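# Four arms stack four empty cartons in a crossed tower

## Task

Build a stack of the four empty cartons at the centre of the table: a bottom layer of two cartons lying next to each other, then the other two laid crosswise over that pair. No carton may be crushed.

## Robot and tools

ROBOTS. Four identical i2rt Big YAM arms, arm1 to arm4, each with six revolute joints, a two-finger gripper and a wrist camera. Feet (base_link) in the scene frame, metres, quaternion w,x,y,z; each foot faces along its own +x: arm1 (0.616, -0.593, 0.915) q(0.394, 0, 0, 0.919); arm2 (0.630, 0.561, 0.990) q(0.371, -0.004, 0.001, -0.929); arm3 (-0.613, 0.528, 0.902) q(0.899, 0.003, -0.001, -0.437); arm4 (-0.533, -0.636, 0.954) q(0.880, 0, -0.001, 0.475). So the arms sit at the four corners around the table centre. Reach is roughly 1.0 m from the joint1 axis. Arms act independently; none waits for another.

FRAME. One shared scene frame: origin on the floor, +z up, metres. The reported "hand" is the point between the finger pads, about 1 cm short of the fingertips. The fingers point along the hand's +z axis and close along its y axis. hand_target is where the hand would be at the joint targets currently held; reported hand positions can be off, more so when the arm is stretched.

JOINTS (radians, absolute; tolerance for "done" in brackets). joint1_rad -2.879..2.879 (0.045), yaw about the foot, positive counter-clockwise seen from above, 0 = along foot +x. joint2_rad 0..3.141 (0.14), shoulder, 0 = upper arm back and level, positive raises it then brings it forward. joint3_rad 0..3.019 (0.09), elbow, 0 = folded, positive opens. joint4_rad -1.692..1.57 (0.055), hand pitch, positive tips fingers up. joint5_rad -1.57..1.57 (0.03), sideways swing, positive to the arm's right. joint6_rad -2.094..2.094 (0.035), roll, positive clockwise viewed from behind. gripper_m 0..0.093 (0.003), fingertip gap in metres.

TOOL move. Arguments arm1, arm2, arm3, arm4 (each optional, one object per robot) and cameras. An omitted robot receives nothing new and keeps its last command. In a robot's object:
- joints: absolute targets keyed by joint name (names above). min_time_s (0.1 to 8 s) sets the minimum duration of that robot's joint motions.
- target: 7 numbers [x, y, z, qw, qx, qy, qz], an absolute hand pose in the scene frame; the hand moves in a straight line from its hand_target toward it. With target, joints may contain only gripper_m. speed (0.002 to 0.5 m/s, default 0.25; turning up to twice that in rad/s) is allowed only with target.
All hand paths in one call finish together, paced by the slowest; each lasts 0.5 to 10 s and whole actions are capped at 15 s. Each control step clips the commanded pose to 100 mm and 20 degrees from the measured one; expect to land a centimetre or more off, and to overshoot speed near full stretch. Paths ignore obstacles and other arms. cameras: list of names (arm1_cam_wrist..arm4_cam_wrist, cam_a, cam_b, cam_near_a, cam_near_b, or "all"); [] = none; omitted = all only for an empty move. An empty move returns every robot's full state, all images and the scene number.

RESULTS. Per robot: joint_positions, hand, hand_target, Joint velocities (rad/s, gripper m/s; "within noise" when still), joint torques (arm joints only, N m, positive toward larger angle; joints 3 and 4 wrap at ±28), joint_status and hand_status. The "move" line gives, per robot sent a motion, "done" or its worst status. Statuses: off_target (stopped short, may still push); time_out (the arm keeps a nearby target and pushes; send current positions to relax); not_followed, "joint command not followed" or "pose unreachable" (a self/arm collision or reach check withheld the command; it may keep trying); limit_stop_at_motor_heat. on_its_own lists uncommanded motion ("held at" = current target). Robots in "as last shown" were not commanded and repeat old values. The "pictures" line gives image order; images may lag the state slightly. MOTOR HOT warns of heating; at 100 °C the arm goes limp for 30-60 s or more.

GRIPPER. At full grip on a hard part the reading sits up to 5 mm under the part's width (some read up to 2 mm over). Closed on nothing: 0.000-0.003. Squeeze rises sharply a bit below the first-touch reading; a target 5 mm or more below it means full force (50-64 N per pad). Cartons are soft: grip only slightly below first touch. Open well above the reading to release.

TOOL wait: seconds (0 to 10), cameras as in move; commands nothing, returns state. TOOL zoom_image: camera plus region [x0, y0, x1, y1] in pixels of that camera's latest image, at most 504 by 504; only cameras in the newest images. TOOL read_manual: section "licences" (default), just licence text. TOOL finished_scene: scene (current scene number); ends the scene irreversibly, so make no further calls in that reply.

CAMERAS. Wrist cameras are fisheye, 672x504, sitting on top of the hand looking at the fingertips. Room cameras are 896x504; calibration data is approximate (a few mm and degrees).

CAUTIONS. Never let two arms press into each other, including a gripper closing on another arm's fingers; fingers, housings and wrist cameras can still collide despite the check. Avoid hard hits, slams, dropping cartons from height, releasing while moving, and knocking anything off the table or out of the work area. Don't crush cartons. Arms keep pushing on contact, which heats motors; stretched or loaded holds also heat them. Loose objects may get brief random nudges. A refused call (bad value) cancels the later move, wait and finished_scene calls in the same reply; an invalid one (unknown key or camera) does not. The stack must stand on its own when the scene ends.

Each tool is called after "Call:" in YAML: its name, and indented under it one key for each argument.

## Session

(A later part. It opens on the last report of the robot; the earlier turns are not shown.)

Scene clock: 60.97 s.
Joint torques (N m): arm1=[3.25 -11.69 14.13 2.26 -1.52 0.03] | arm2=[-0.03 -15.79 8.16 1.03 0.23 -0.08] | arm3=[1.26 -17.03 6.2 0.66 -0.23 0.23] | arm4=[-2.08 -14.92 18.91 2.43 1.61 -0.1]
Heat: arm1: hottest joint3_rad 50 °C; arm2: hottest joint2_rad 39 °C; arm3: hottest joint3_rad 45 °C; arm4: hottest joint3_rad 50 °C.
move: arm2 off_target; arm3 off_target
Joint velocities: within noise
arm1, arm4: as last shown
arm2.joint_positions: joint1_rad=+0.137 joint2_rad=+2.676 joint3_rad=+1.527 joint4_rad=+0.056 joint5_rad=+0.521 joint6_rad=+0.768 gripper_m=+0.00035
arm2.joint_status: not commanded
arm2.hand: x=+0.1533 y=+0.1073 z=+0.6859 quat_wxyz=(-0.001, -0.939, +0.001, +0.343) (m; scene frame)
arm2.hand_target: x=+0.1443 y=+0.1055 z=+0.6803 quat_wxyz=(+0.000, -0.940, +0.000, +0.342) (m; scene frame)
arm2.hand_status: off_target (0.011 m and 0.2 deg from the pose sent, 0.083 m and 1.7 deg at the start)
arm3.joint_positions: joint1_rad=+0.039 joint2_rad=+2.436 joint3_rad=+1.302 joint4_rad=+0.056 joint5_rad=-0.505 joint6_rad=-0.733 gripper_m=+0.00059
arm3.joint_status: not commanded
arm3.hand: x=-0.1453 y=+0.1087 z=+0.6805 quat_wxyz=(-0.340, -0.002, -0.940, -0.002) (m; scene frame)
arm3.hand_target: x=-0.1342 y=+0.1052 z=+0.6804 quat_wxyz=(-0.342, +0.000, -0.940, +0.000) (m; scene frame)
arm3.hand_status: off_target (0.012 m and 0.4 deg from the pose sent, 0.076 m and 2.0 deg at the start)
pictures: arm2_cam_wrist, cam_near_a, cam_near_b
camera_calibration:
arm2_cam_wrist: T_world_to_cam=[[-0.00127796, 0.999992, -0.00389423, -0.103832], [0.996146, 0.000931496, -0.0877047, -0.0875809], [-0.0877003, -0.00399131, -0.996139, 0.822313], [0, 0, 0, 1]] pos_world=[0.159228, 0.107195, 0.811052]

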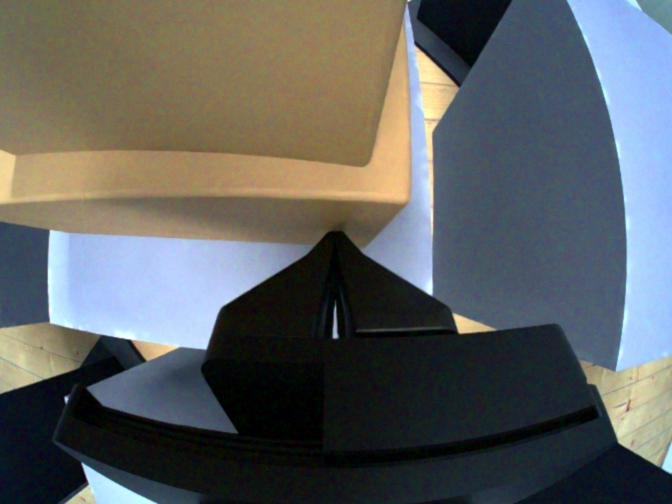

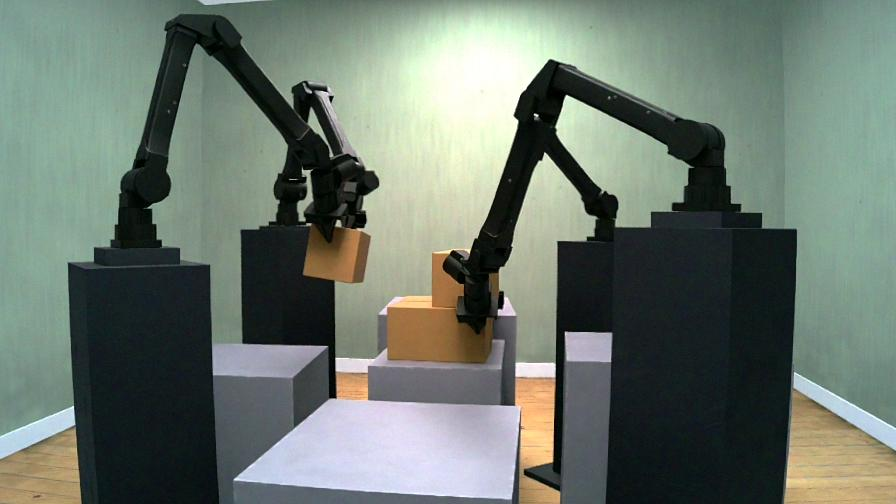

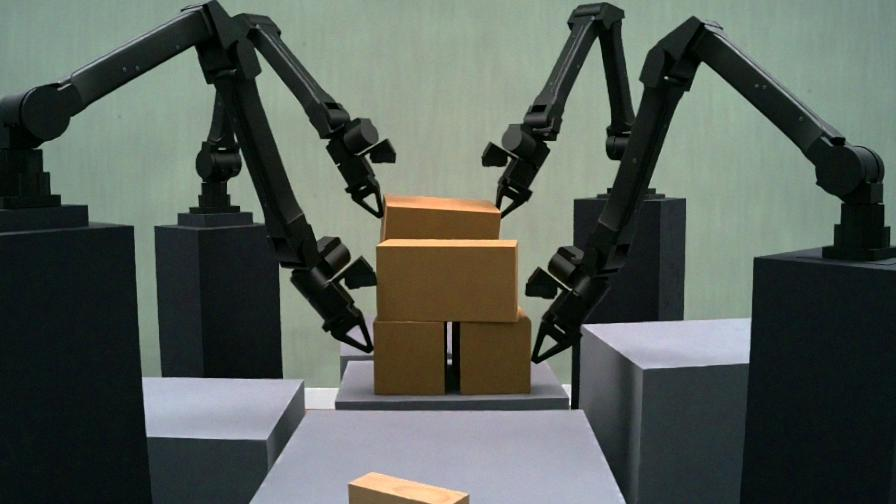

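Call:
move:
  arm2: {"target":[0.135,0.105,0.68,0,-0.9397,0,0.342],"speed":0.06}
  arm3: {"target":[-0.116,0.105,0.68,0.342,0,0.9397,0],"speed":0.06}
  cameras: ["cam_near_b"]

Call:
zoom_image:
  camera: "cam_near_b"
  region: [240, 160, 640, 440]

Scene clock: 62.57 s.
Joint torques (N m): arm1=[3.31 -11.63 14.13 2.25 -1.52 0.03] | arm2=[-0.91 -16.5 8.2 0.85 0.27 -0.16] | arm3=[1.67 -17.85 6.84 0.66 -0.24 0.22] | arm4=[-2.2 -14.97 18.97 2.45 1.62 -0.08]
Heat: arm1: hottest joint3_rad 51 °C; arm2: hottest joint2_rad 39 °C; arm3: hottest joint3_rad 45 °C; arm4: hottest joint3_rad 50 °C.
move: arm2 off_target; arm3 off_target
Joint velocities: within noise
arm1, arm4: as last shown
arm2.joint_positions: joint1_rad=+0.130 joint2_rad=+2.683 joint3_rad=+1.545 joint4_rad=+0.049 joint5_rad=+0.515 joint6_rad=+0.757 gripper_m=+0.00035
arm2.joint_status: not commanded
arm2.hand: x=+0.1475 y=+0.1058 z=+0.6850 quat_wxyz=(-0.001, -0.940, -0.002, +0.342) (m; scene frame)
arm2.hand_target: x=+0.1353 y=+0.1054 z=+0.6805 quat_wxyz=(+0.000, -0.940, +0.000, +0.342) (m; scene frame)
arm2.hand_status: off_target (0.013 m and 0.3 deg from the pose sent, 0.019 m and 0.2 deg at the start)
arm3.joint_positions: joint1_rad=+0.057 joint2_rad=+2.449 joint3_rad=+1.333 joint4_rad=+0.043 joint5_rad=-0.493 joint6_rad=-0.711 gripper_m=+0.00059
arm3.joint_status: not commanded
arm3.hand: x=-0.1325 y=+0.1083 z=+0.6787 quat_wxyz=(-0.338, -0.005, -0.941, -0.002) (m; scene frame)
arm3.hand_target: x=-0.1164 y=+0.1056 z=+0.6804 quat_wxyz=(-0.342, +0.000, -0.940, +0.000) (m; scene frame)
arm3.hand_status: off_target (0.017 m and 0.9 deg from the pose sent, 0.030 m and 0.4 deg at the start)
pictures: cam_near_b

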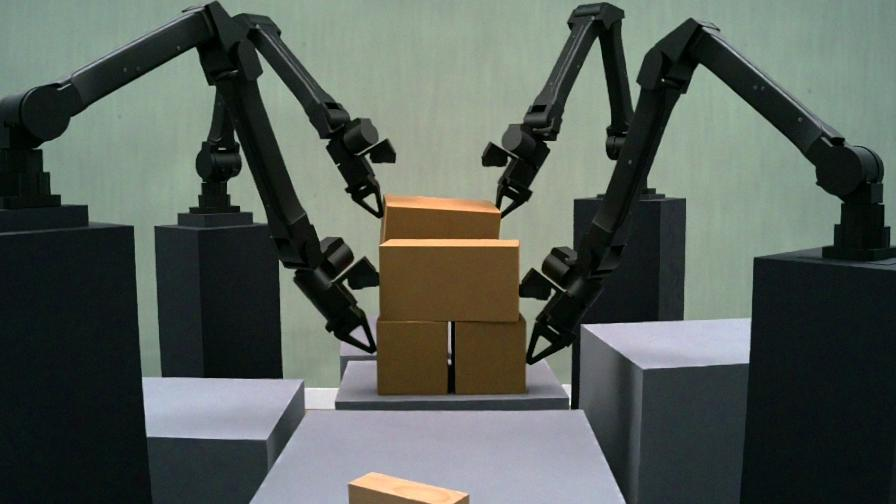

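Scaled by 1.260 from the camera's 896x504 image, which has a finer 1280x720 frame.

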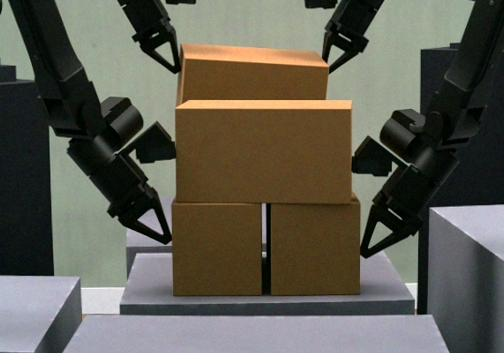

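Call:
move:
  arm1: {"target":[0.070,-0.087,0.98,0,-0.9397,0,0.342],"speed":0.09}
  arm2: {"target":[0.35,0.21,0.85,0,-0.9397,0,0.342],"speed":0.2}
  arm3: {"target":[-0.35,0.21,0.85,0.342,0,0.9397,0],"speed":0.2}
  arm4: {"target":[-0.073,-0.087,0.98,0.342,0,0.9397,0],"speed":0.09}
  cameras: ["cam_near_b","cam_near_a"]

Call:
zoom_image:
  camera: "cam_near_b"
  region: [240, 160, 640, 440]

Call:
zoom_image:
  camera: "cam_near_a"
  region: [200, 180, 600, 400]

Scene clock: 67.33 s.
Joint torques (N m): arm1=[4.01 -16.91 14.76 1.96 -1.54 0.05] | arm2=[1.2 -12.57 2.66 0.58 0.64 0.1] | arm3=[-0.73 -11.93 4 0.38 -0.65 0.05] | arm4=[-4.95 -18.14 16.49 1.26 1.97 -0.1]
Heat: arm1: hottest joint3_rad 52 °C; arm2: hottest joint2_rad 40 °C; arm3: hottest joint3_rad 45 °C; arm4: hottest joint3_rad 52 °C.
move: arm1 off_target; arm2 done; arm3 done; arm4 off_target
Joint velocities: within noise
arm1.joint_positions: joint1_rad=-0.099 joint2_rad=+2.099 joint3_rad=+1.558 joint4_rad=-0.681 joint5_rad=-0.474 joint6_rad=-0.724 gripper_m=+0.00035
arm1.joint_status: not commanded
arm1.hand: x=+0.1375 y=-0.1074 z=+0.9264 quat_wxyz=(+0.036, +0.957, -0.048, -0.284) (m; scene frame)
arm1.hand_target: x=+0.0775 y=-0.0958 z=+0.9843 quat_wxyz=(+0.001, +0.939, +0.000, -0.343) (m; scene frame)
arm1.hand_status: off_target (0.089 m and 9.7 deg from the pose sent, 0.220 m and 9.4 deg at the start)
arm2.joint_positions: joint1_rad=+0.358 joint2_rad=+2.096 joint3_rad=+0.776 joint4_rad=+0.085 joint5_rad=+0.608 joint6_rad=+1.007 gripper_m=+0.00035
arm2.joint_status: not commanded
arm2.hand: x=+0.3476 y=+0.2124 z=+0.8421 quat_wxyz=(+0.004, -0.941, -0.002, +0.339) (m; scene frame)
arm2.hand_target: x=+0.3499 y=+0.2100 z=+0.8498 quat_wxyz=(+0.000, -0.940, +0.000, +0.342) (m; scene frame)
arm2.hand_status: done (0.009 m and 0.6 deg from the pose sent, 0.281 m and 0.3 deg at the start)
arm3.joint_positions: joint1_rad=-0.207 joint2_rad=+1.754 joint3_rad=+0.643 joint4_rad=-0.115 joint5_rad=-0.610 joint6_rad=-1.006 gripper_m=+0.00059
arm3.joint_status: not commanded
arm3.hand: x=-0.3467 y=+0.2132 z=+0.8456 quat_wxyz=(-0.340, +0.001, -0.941, -0.004) (m; scene frame)
arm3.hand_target: x=-0.3500 y=+0.2101 z=+0.8499 quat_wxyz=(-0.342, +0.000, -0.940, +0.000) (m; scene frame)
arm3.hand_status: done (0.006 m and 0.6 deg from the pose sent, 0.295 m and 0.9 deg at the start)
arm4.joint_positions: joint1_rad=+0.088 joint2_rad=+2.097 joint3_rad=+1.534 joint4_rad=-0.653 joint5_rad=+0.534 joint6_rad=+0.873 gripper_m=+0.00019
arm4.joint_status: not commanded
arm4.hand: x=-0.1368 y=-0.0868 z=+0.9649 quat_wxyz=(-0.311, +0.051, -0.949, +0.004) (m; scene frame)
arm4.hand_target: x=-0.0771 y=-0.0930 z=+0.9819 quat_wxyz=(-0.343, +0.000, -0.939, +0.000) (m; scene frame)
arm4.hand_status: off_target (0.066 m and 7.0 deg from the pose sent, 0.239 m and 10.9 deg at the start; pose on its path clipped on 16 of 91 steps)
pictures: cam_near_a, cam_near_b

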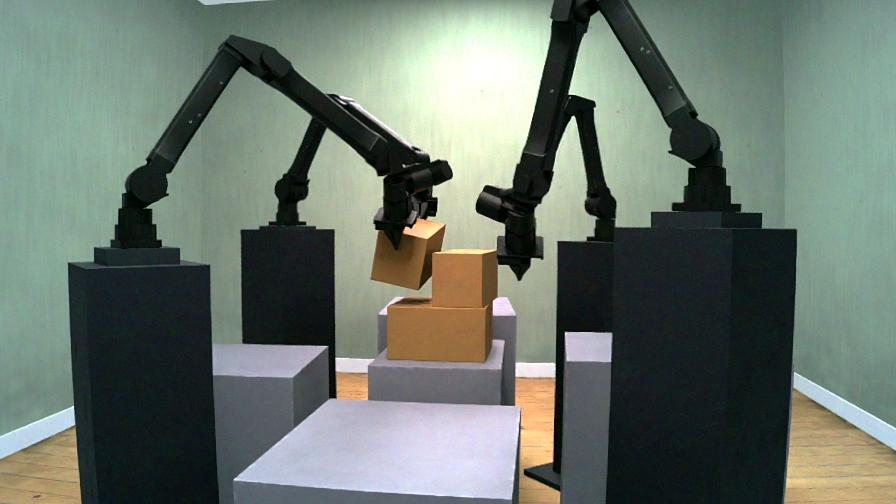

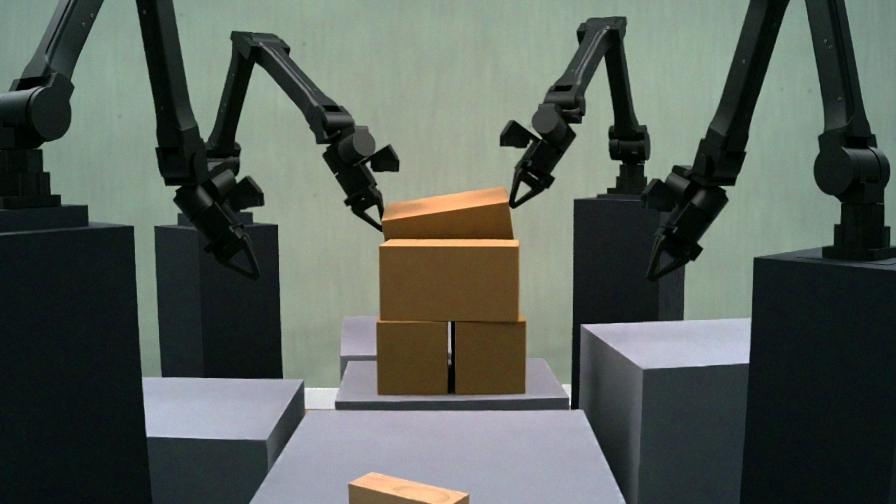

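Scaled by 1.260 from the camera's 896x504 image, which has a finer 1280x720 frame.

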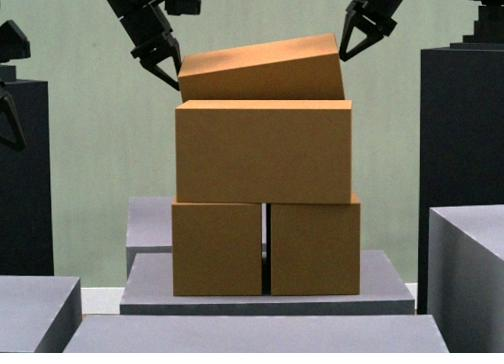

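Scaled by 1.260 from the camera's 896x504 image, which has a finer 1280x720 frame.

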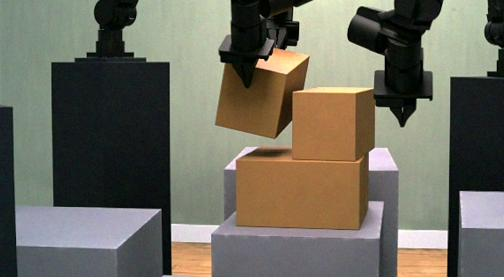

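Call:
move:
  arm1: {"target":[0.070,-0.112,0.925,0,-0.9397,0,0.342],"speed":0.08}
  arm4: {"target":[-0.076,-0.110,0.92,0.342,0,0.9397,0],"speed":0.08}

Call:
move:
  arm1: {"target":[0.072,-0.112,0.895,0,-0.9397,0,0.342],"speed":0.06}
  arm4: {"target":[-0.078,-0.110,0.895,0.342,0,0.9397,0],"speed":0.06}
  cameras: ["cam_near_b","cam_near_a"]

Call:
zoom_image:
  camera: "cam_near_b"
  region: [240, 160, 640, 440]

Call:
zoom_image:
  camera: "cam_near_a"
  region: [200, 180, 600, 400]

Scene clock: 71.20 s.
Joint torques (N m): arm1=[6.18 -17.9 8.69 3.6 -1.34 0.1] | arm2=[1.67 -12.92 2.55 0.49 0.65 0.1] | arm3=[-0.56 -11.87 4.03 0.43 -0.66 0.05] | arm4=[-6.48 -18.14 9.03 2.09 1.84 -0.19]
Heat: arm1: hottest joint3_rad 52 °C; arm2: hottest joint2_rad 40 °C; arm3: hottest joint3_rad 44 °C; arm4: hottest joint3_rad 52 °C.
move: arm1 off_target; arm4 off_target
Joint velocities: within noise
arm1.joint_positions: joint1_rad=-0.099 joint2_rad=+2.149 joint3_rad=+1.540 joint4_rad=-0.575 joint5_rad=-0.470 joint6_rad=-0.709 gripper_m=+0.00035
arm1.joint_status: not commanded
arm1.hand: x=+0.1328 y=-0.1003 z=+0.8943 quat_wxyz=(+0.023, +0.954, -0.051, -0.295) (m; scene frame)
arm1.hand_target: x=+0.0746 y=-0.1168 z=+0.9273 quat_wxyz=(+0.002, +0.940, +0.001, -0.342) (m; scene frame)
arm1.hand_status: off_target (0.071 m and 8.6 deg from the pose sent, 0.068 m and 9.7 deg at the start)
arm2, arm3: as last shown
arm2.joint_positions: joint1_rad=+0.358 joint2_rad=+2.096 joint3_rad=+0.776 joint4_rad=+0.085 joint5_rad=+0.608 joint6_rad=+1.008 gripper_m=+0.00035
arm3.hand_target: x=-0.3499 y=+0.2101 z=+0.8499 quat_wxyz=(-0.342, +0.000, -0.940, +0.000) (m; scene frame)
arm4.joint_positions: joint1_rad=+0.101 joint2_rad=+2.142 joint3_rad=+1.509 joint4_rad=-0.515 joint5_rad=+0.531 joint6_rad=+0.873 gripper_m=+0.00019
arm4.joint_status: not commanded
arm4.hand: x=-0.1389 y=-0.0703 z=+0.9371 quat_wxyz=(-0.326, +0.048, -0.944, -0.027) (m; scene frame)
arm4.hand_target: x=-0.0820 y=-0.1132 z=+0.9216 quat_wxyz=(-0.341, +0.000, -0.940, +0.001) (m; scene frame)
arm4.hand_status: off_target (0.076 m and 6.6 deg from the pose sent, 0.079 m and 7.0 deg at the start)
pictures: none

Scene clock: 72.43 s.
Joint torques (N m): arm1=[5.95 -17.32 8.43 3.59 -1.25 0.1] | arm2=[1.26 -12.57 2.58 0.66 0.66 0.08] | arm3=[-0.67 -11.87 4.01 0.42 -0.66 0.05] | arm4=[-6.36 -18.02 8.99 1.96 1.78 -0.17]
Heat: arm1: hottest joint3_rad 52 °C; arm2: hottest joint2_rad 40 °C; arm3: hottest joint3_rad 44 °C; arm4: hottest joint3_rad 52 °C.
move: arm1 off_target; arm4 off_target
Joint velocities: within noise
arm1.joint_positions: joint1_rad=-0.099 joint2_rad=+2.182 joint3_rad=+1.524 joint4_rad=-0.517 joint5_rad=-0.473 joint6_rad=-0.709 gripper_m=+0.00035
arm1.joint_status: not commanded
arm1.hand: x=+0.1326 y=-0.1008 z=+0.8713 quat_wxyz=(+0.021, +0.953, -0.050, -0.298) (m; scene frame)
arm1.hand_target: x=+0.0762 y=-0.1164 z=+0.8972 quat_wxyz=(+0.002, +0.940, +0.000, -0.342) (m; scene frame)
arm1.hand_status: off_target (0.066 m and 8.1 deg from the pose sent, 0.062 m and 8.6 deg at the start)
arm2, arm3: as last shown
arm4.joint_positions: joint1_rad=+0.101 joint2_rad=+2.178 joint3_rad=+1.499 joint4_rad=-0.467 joint5_rad=+0.533 joint6_rad=+0.873 gripper_m=+0.00019
arm4.joint_status: not commanded
arm4.hand: x=-0.1388 y=-0.0710 z=+0.9139 quat_wxyz=(-0.328, +0.048, -0.943, -0.027) (m; scene frame)
arm4.hand_target: x=-0.0839 y=-0.1132 z=+0.8966 quat_wxyz=(-0.341, +0.000, -0.940, +0.001) (m; scene frame)
arm4.hand_status: off_target (0.075 m and 6.5 deg from the pose sent, 0.084 m and 6.6 deg at the start)
pictures: cam_near_a, cam_near_b

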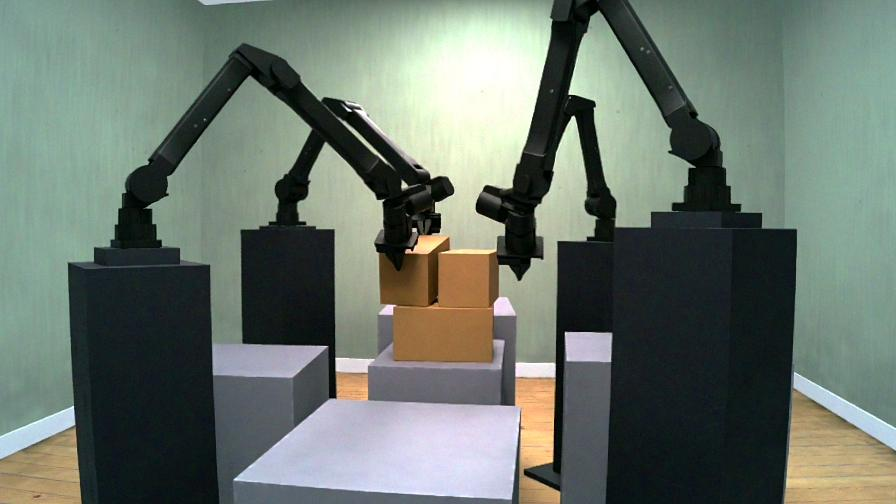

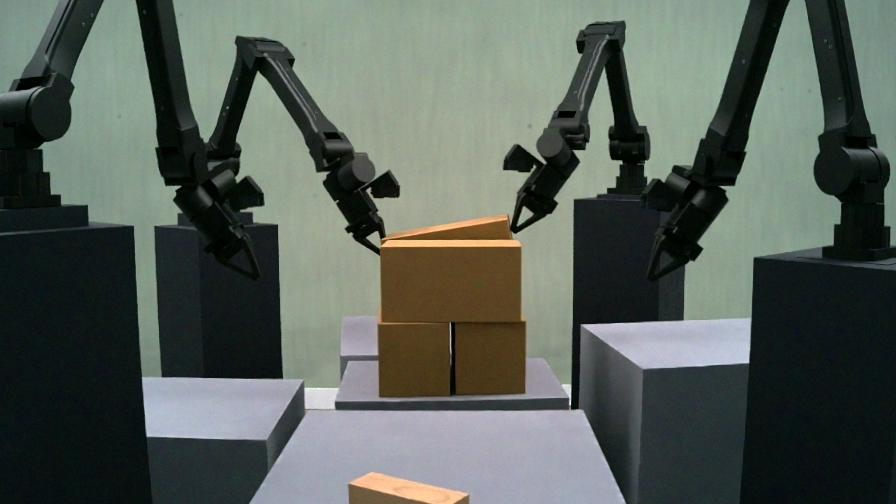

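Scaled by 1.260 from the camera's 896x504 image, which has a finer 1280x720 frame.

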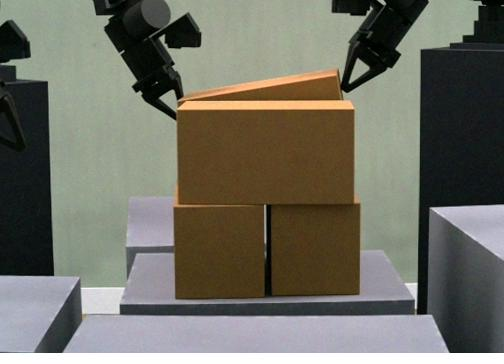

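Scaled by 1.260 from the camera's 896x504 image, which has a finer 1280x720 frame.

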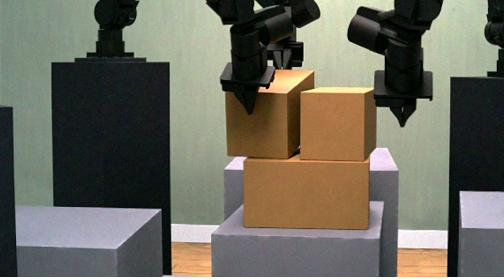

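Call:
move:
  arm1: {"target":[0.074,-0.112,0.892,0,-0.9397,0,0.342],"speed":0.06}
  arm4: {"target":[-0.082,-0.112,0.857,0.342,0,0.9397,0],"speed":0.06}
  cameras: ["cam_near_b","cam_near_a","cam_a"]

Call:
zoom_image:
  camera: "cam_near_b"
  region: [240, 160, 640, 440]

Call:
zoom_image:
  camera: "cam_near_a"
  region: [200, 180, 600, 400]

Scene clock: 74.57 s.
Joint torques (N m): arm1=[5.77 -17.03 8.58 3.26 -1.19 0.09] | arm2=[1.55 -12.92 2.61 0.69 0.66 0.06] | arm3=[-0.67 -11.81 4.01 0.42 -0.66 0.05] | arm4=[-6.36 -18.55 8.94 2.18 1.96 -0.13]
Heat: arm1: hottest joint3_rad 52 °C; arm2: hottest joint2_rad 39 °C; arm3: hottest joint3_rad 44 °C; arm4: hottest joint3_rad 52 °C.
move: arm1 off_target; arm4 off_target
Joint velocities: within noise
arm1.joint_positions: joint1_rad=-0.099 joint2_rad=+2.182 joint3_rad=+1.517 joint4_rad=-0.500 joint5_rad=-0.475 joint6_rad=-0.709 gripper_m=+0.00035
arm1.joint_status: not commanded
arm1.hand: x=+0.1321 y=-0.1007 z=+0.8701 quat_wxyz=(+0.018, +0.952, -0.048, -0.302) (m; scene frame)
arm1.hand_target: x=+0.0778 y=-0.1161 z=+0.8939 quat_wxyz=(+0.002, +0.940, +0.000, -0.342) (m; scene frame)
arm1.hand_status: off_target (0.063 m and 7.6 deg from the pose sent, 0.063 m and 8.1 deg at the start)
arm2, arm3: as last shown
arm4.joint_positions: joint1_rad=+0.104 joint2_rad=+2.245 joint3_rad=+1.480 joint4_rad=-0.401 joint5_rad=+0.531 joint6_rad=+0.873 gripper_m=+0.00019
arm4.joint_status: not commanded
arm4.hand: x=-0.1441 y=-0.0771 z=+0.8684 quat_wxyz=(-0.322, +0.052, -0.945, -0.020) (m; scene frame)
arm4.hand_target: x=-0.0876 y=-0.1155 z=+0.8584 quat_wxyz=(-0.341, +0.000, -0.940, +0.001) (m; scene frame)
arm4.hand_status: off_target (0.072 m and 6.8 deg from the pose sent, 0.090 m and 6.5 deg at the start)
pictures: cam_a, cam_near_a, cam_near_b

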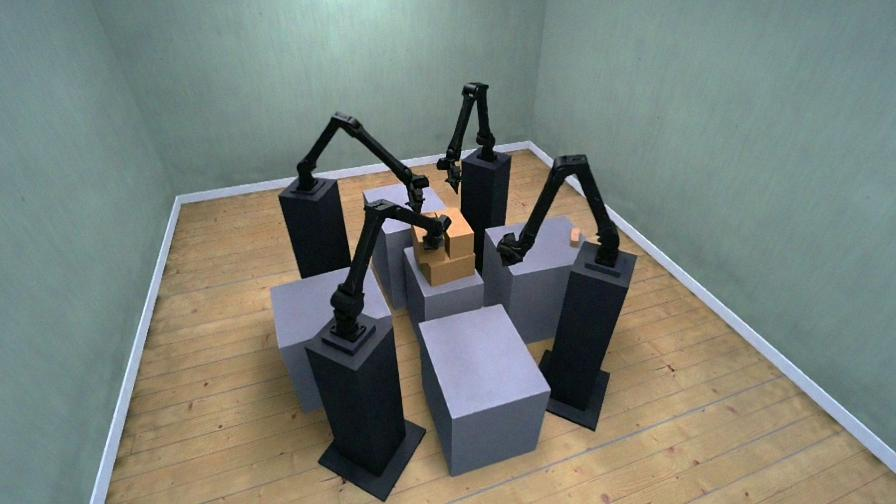

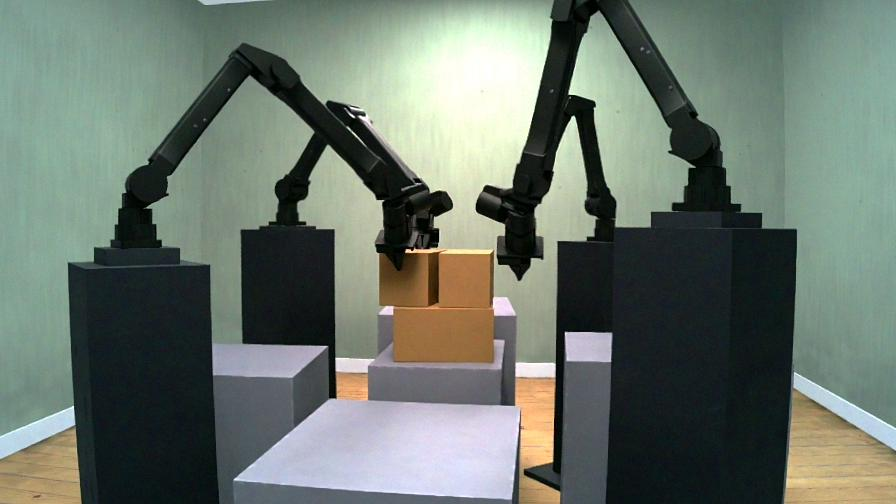

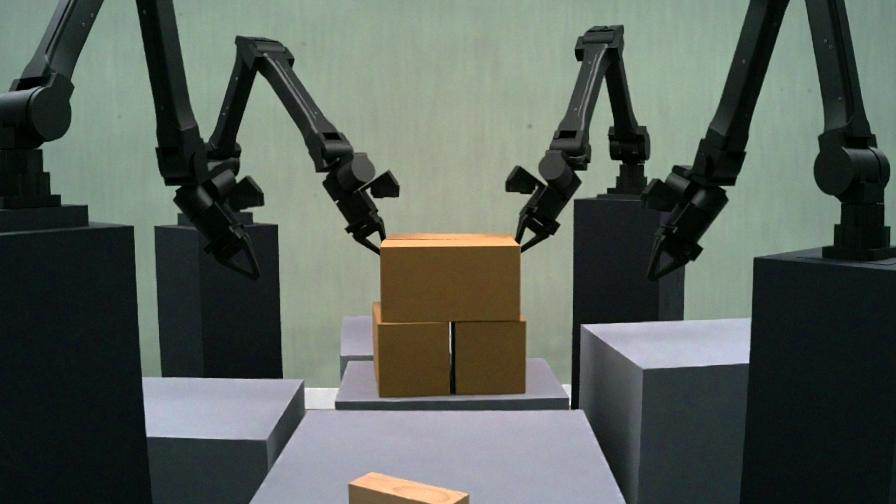

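Scaled by 1.260 from the camera's 896x504 image, which has a finer 1280x720 frame.

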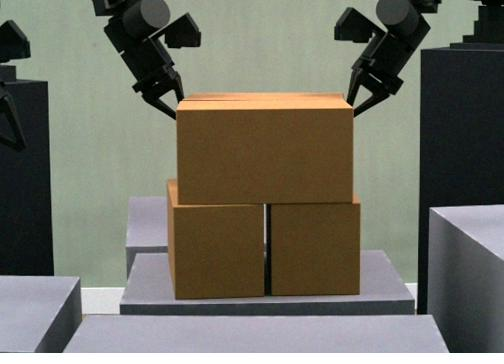

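Scaled by 1.260 from the camera's 896x504 image, which has a finer 1280x720 frame.

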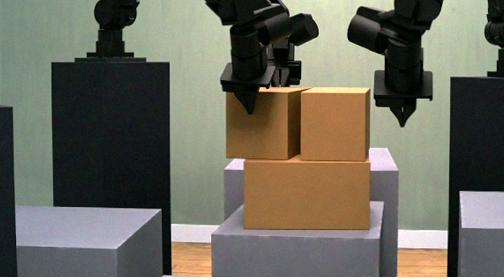

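Call:
move:
  arm1: {"target":[0.20,-0.10,0.89,0,-0.9397,0,0.342],"speed":0.08}
  arm4: {"target":[-0.21,-0.08,0.875,0.342,0,0.9397,0],"speed":0.08}
  cameras: ["cam_near_b","cam_near_a","cam_a","cam_b","arm1_cam_wrist"]

Call:
zoom_image:
  camera: "cam_a"
  region: [370, 180, 510, 310]

Call:
zoom_image:
  camera: "cam_near_a"
  region: [200, 180, 600, 400]

Call:
zoom_image:
  camera: "cam_near_b"
  region: [300, 180, 600, 420]

Scene clock: 77.97 s.
Joint torques (N m): arm1=[-1.14 -17.73 5.05 1.11 -0.44 0.02] | arm2=[1.49 -12.22 2.45 0.58 0.63 0.09] | arm3=[-0.67 -11.87 4.01 0.42 -0.66 0.05] | arm4=[0.79 -20.95 6.54 0.35 0.65 -0.07]
Heat: arm1: hottest joint3_rad 52 °C; arm2: hottest joint2_rad 39 °C; arm3: hottest joint3_rad 43 °C; arm4: hottest joint3_rad 51 °C.
move: arm1 off_target; arm4 done
Joint velocities: within noise
arm1.joint_positions: joint1_rad=-0.196 joint2_rad=+2.101 joint3_rad=+1.354 joint4_rad=-0.437 joint5_rad=-0.574 joint6_rad=-0.885 gripper_m=+0.00035
arm1.joint_status: not commanded
arm1.hand: x=+0.1963 y=-0.1067 z=+0.8742 quat_wxyz=(+0.014, +0.943, -0.003, -0.333) (m; scene frame)
arm1.hand_target: x=+0.2000 y=-0.1001 z=+0.8897 quat_wxyz=(+0.000, +0.940, +0.000, -0.342) (m; scene frame)
arm1.hand_status: off_target (0.018 m and 1.9 deg from the pose sent, 0.071 m and 7.6 deg at the start)
arm2, arm3: as last shown
arm4.joint_positions: joint1_rad=+0.210 joint2_rad=+2.218 joint3_rad=+1.447 joint4_rad=-0.496 joint5_rad=+0.643 joint6_rad=+1.103 gripper_m=+0.00018
arm4.joint_status: not commanded
arm4.hand: x=-0.2025 y=-0.0755 z=+0.8768 quat_wxyz=(-0.344, -0.002, -0.939, -0.005) (m; scene frame)
arm4.hand_target: x=-0.2099 y=-0.0799 z=+0.8750 quat_wxyz=(-0.342, +0.000, -0.940, +0.000) (m; scene frame)
arm4.hand_status: done (0.009 m and 0.7 deg from the pose sent, 0.066 m and 6.8 deg at the start)
pictures: arm1_cam_wrist, cam_a, cam_b, cam_near_a, cam_near_b
camera_calibration:
arm1_cam_wrist: T_world_to_cam=[[-0.0164636, 0.999593, -0.0233144, 0.129816], [0.997737, 0.0149037, -0.0655675, -0.133549], [-0.0651933, -0.0243411, -0.997576, 1.00678], [0, 0, 0, 1]] pos_world=[0.20102, -0.103266, 0.998609]

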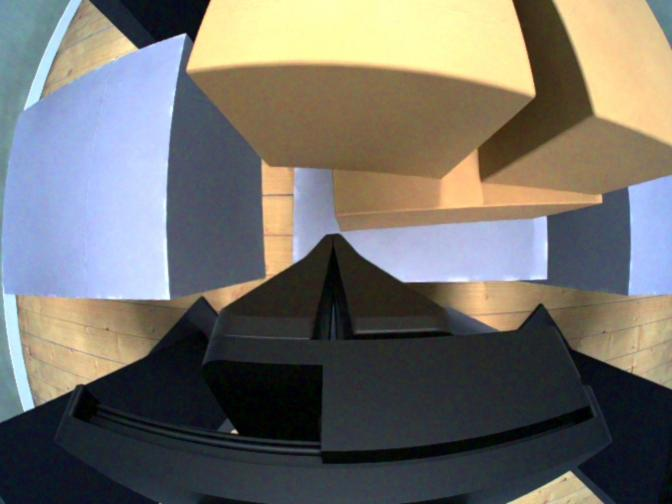

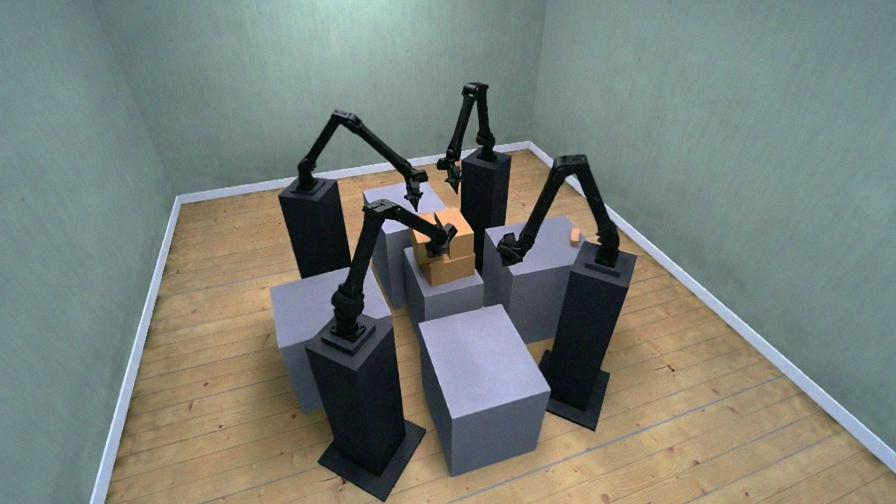

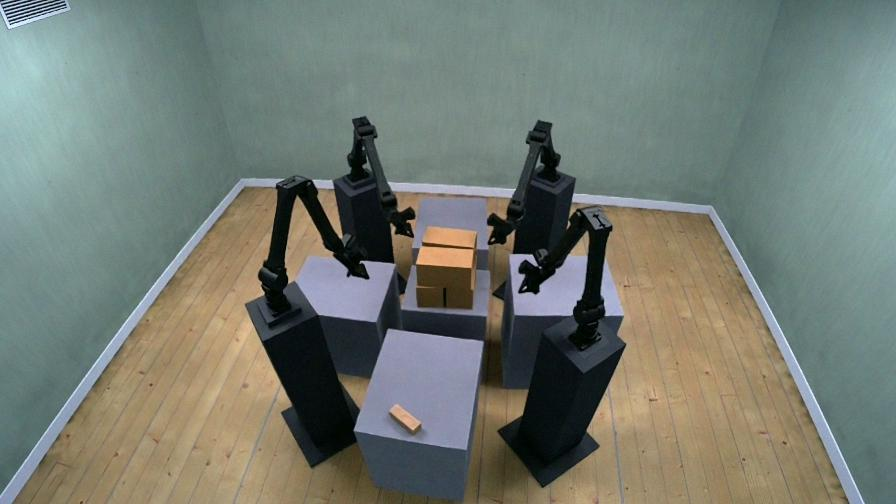

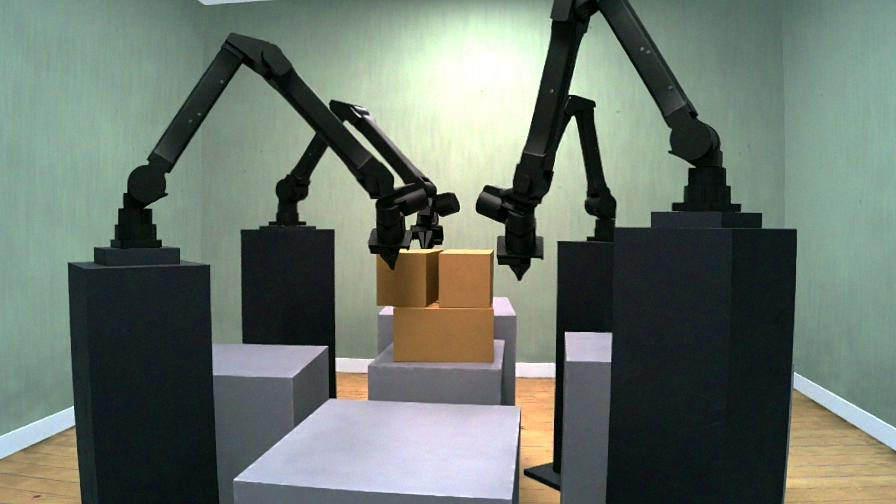

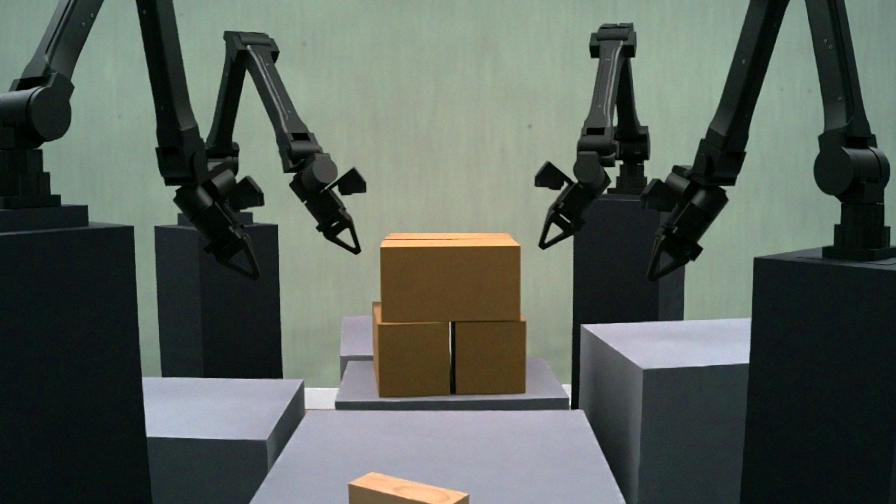

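Scaled by 3.600 from the camera's 896x504 image, which has a finer 1280x720 frame.

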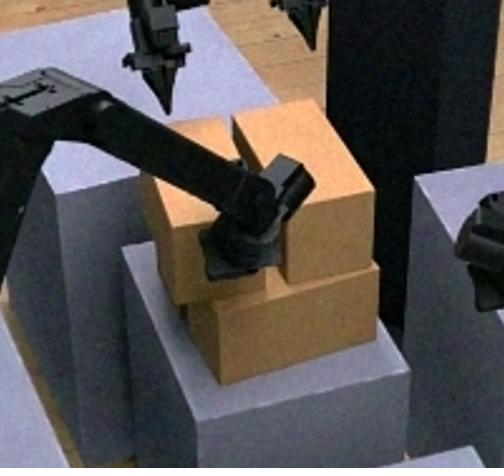

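Scaled by 1.260 from the camera's 896x504 image, which has a finer 1280x720 frame.

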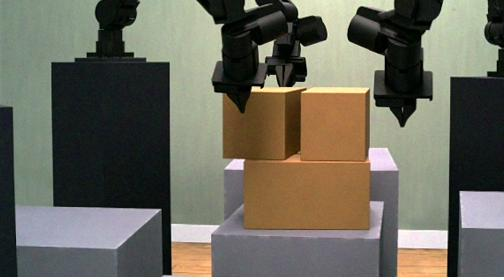

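Scaled by 1.680 from the camera's 896x504 image, which has a finer 1280x720 frame.

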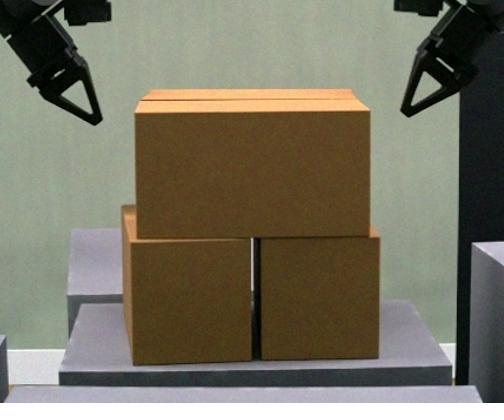

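Call:
move:
  arm1: {"target":[0.215,-0.088,0.68,0,-0.9397,0,0.342],"speed":0.2}
  arm4: {"target":[-0.34,-0.18,0.90,0.342,0,0.9397,0],"speed":0.2}

Call:
move:
  arm1: {"target":[0.136,-0.088,0.68,0,-0.9397,0,0.342],"speed":0.07}
  cameras: ["cam_near_b","cam_a","arm1_cam_wrist","cam_near_a"]

Call:
zoom_image:
  camera: "cam_near_b"
  region: [300, 180, 600, 420]

Call:
zoom_image:
  camera: "cam_near_a"
  region: [300, 200, 600, 400]

Scene clock: 81.87 s.
Joint torques (N m): arm1=[-1.38 -15.38 5.89 1.29 -0.45 0.03] | arm2=[1.2 -12.45 2.69 0.7 0.67 0.08] | arm3=[-0.73 -11.93 3.99 0.44 -0.65 0.04] | arm4=[0.85 -16.09 5.24 0.13 0.68 -0.08]
Heat: arm1: hottest joint3_rad 51 °C; arm2: hottest joint2_rad 39 °C; arm3: hottest joint3_rad 43 °C; arm4: hottest joint3_rad 50 °C.
move: arm1 off_target; arm4 done
Joint velocities: within noise
arm1.joint_positions: joint1_rad=-0.226 joint2_rad=+2.489 joint3_rad=+1.411 joint4_rad=-0.127 joint5_rad=-0.587 joint6_rad=-0.922 gripper_m=+0.00035
arm1.joint_status: not commanded
arm1.hand: x=+0.2159 y=-0.1062 z=+0.6799 quat_wxyz=(+0.015, +0.943, -0.001, -0.333) (m; scene frame)
arm1.hand_target: x=+0.2155 y=-0.0885 z=+0.6804 quat_wxyz=(+0.000, +0.940, +0.000, -0.342) (m; scene frame)
arm1.hand_status: off_target (0.018 m and 2.0 deg from the pose sent, 0.196 m and 1.9 deg at the start)
arm2, arm3: as last shown
arm4.joint_positions: joint1_rad=+0.395 joint2_rad=+1.953 joint3_rad=+1.035 joint4_rad=-0.493 joint5_rad=+0.683 joint6_rad=+1.335 gripper_m=+0.00018
arm4.joint_status: not commanded
arm4.hand: x=-0.3339 y=-0.1738 z=+0.9012 quat_wxyz=(-0.343, -0.003, -0.939, -0.005) (m; scene frame)
arm4.hand_target: x=-0.3399 y=-0.1799 z=+0.9000 quat_wxyz=(-0.342, +0.000, -0.940, +0.000) (m; scene frame)
arm4.hand_status: done (0.009 m and 0.6 deg from the pose sent, 0.174 m and 0.7 deg at the start)
pictures: none

Scene clock: 83.67 s.
Joint torques (N m): arm1=[1.32 -15.85 7.27 0.59 -0.22 0.14] | arm2=[1.55 -13.39 2.47 0.66 0.66 0.08] | arm3=[-0.67 -11.87 4.01 0.43 -0.66 0.05] | arm4=[0.79 -16.21 5.18 0.16 0.67 -0.09]
Heat: arm1: hottest joint3_rad 50 °C; arm2: hottest joint2_rad 39 °C; arm3: hottest joint3_rad 43 °C; arm4: hottest joint3_rad 50 °C.
move: arm1 off_target
Joint velocities: within noise
arm1.joint_positions: joint1_rad=-0.147 joint2_rad=+2.538 joint3_rad=+1.548 joint4_rad=-0.129 joint5_rad=-0.547 joint6_rad=-0.817 gripper_m=+0.00035
arm1.joint_status: not commanded
arm1.hand: x=+0.1508 y=-0.0900 z=+0.6845 quat_wxyz=(+0.000, +0.940, -0.005, -0.340) (m; scene frame)
arm1.hand_target: x=+0.1365 y=-0.0884 z=+0.6805 quat_wxyz=(+0.000, +0.940, +0.000, -0.342) (m; scene frame)
arm1.hand_status: off_target (0.016 m and 0.6 deg from the pose sent, 0.082 m and 2.0 deg at the start)
arm2, arm3, arm4: as last shown
arm4.joint_positions: joint1_rad=+0.395 joint2_rad=+1.953 joint3_rad=+1.035 joint4_rad=-0.493 joint5_rad=+0.683 joint6_rad=+1.336 gripper_m=+0.00018
pictures: arm1_cam_wrist, cam_a, cam_near_a, cam_near_b
camera_calibration:
arm1_cam_wrist: T_world_to_cam=[[-0.00214549, 0.999997, 0.000939419, 0.0892421], [0.99676, 0.00221408, -0.0804, -0.0916676], [-0.0804018, 0.000763878, -0.996762, 0.818887], [0, 0, 0, 1]] pos_world=[0.157402, -0.0896644, 0.808782]

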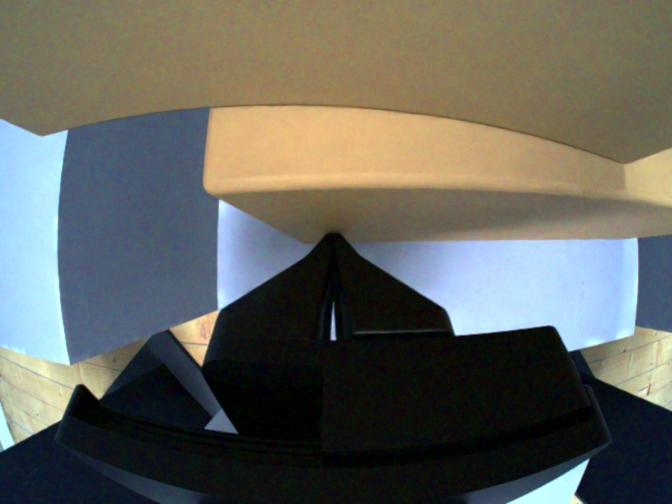

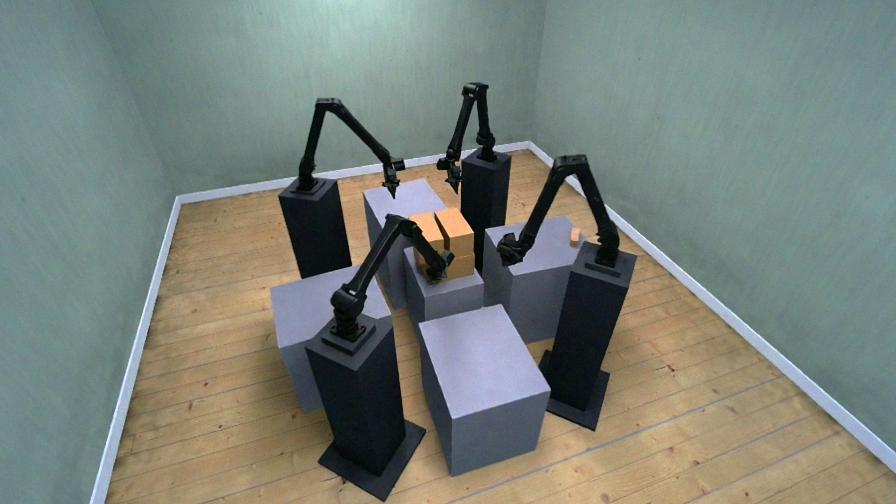

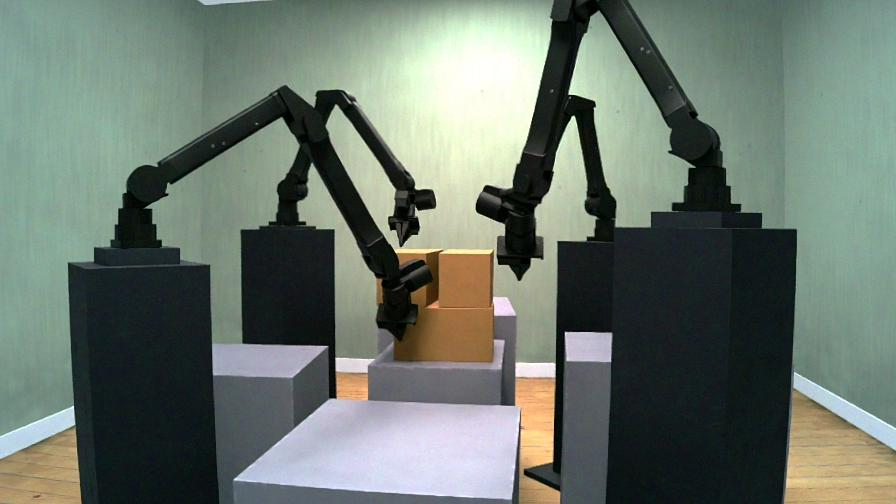

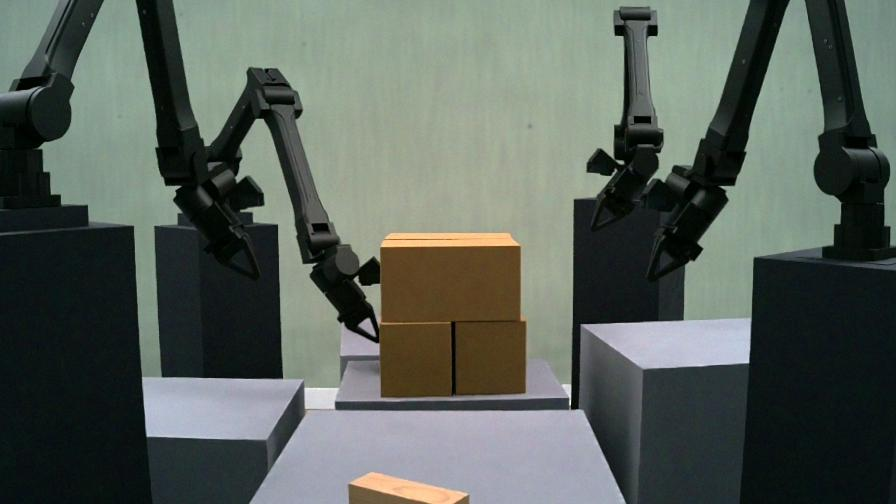

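Scaled by 1.680 from the camera's 896x504 image, which has a finer 1280x720 frame.

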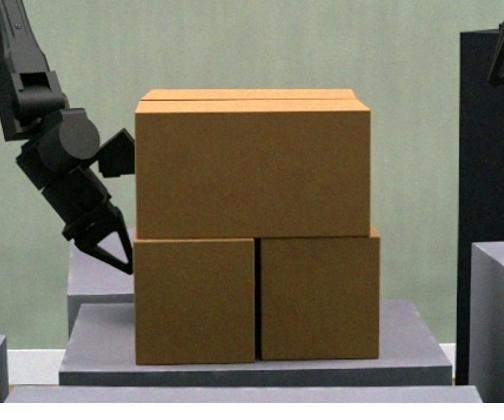

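Scaled by 1.680 from the camera's 896x504 image, which has a finer 1280x720 frame.

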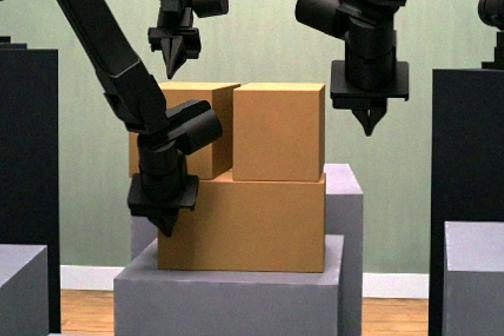

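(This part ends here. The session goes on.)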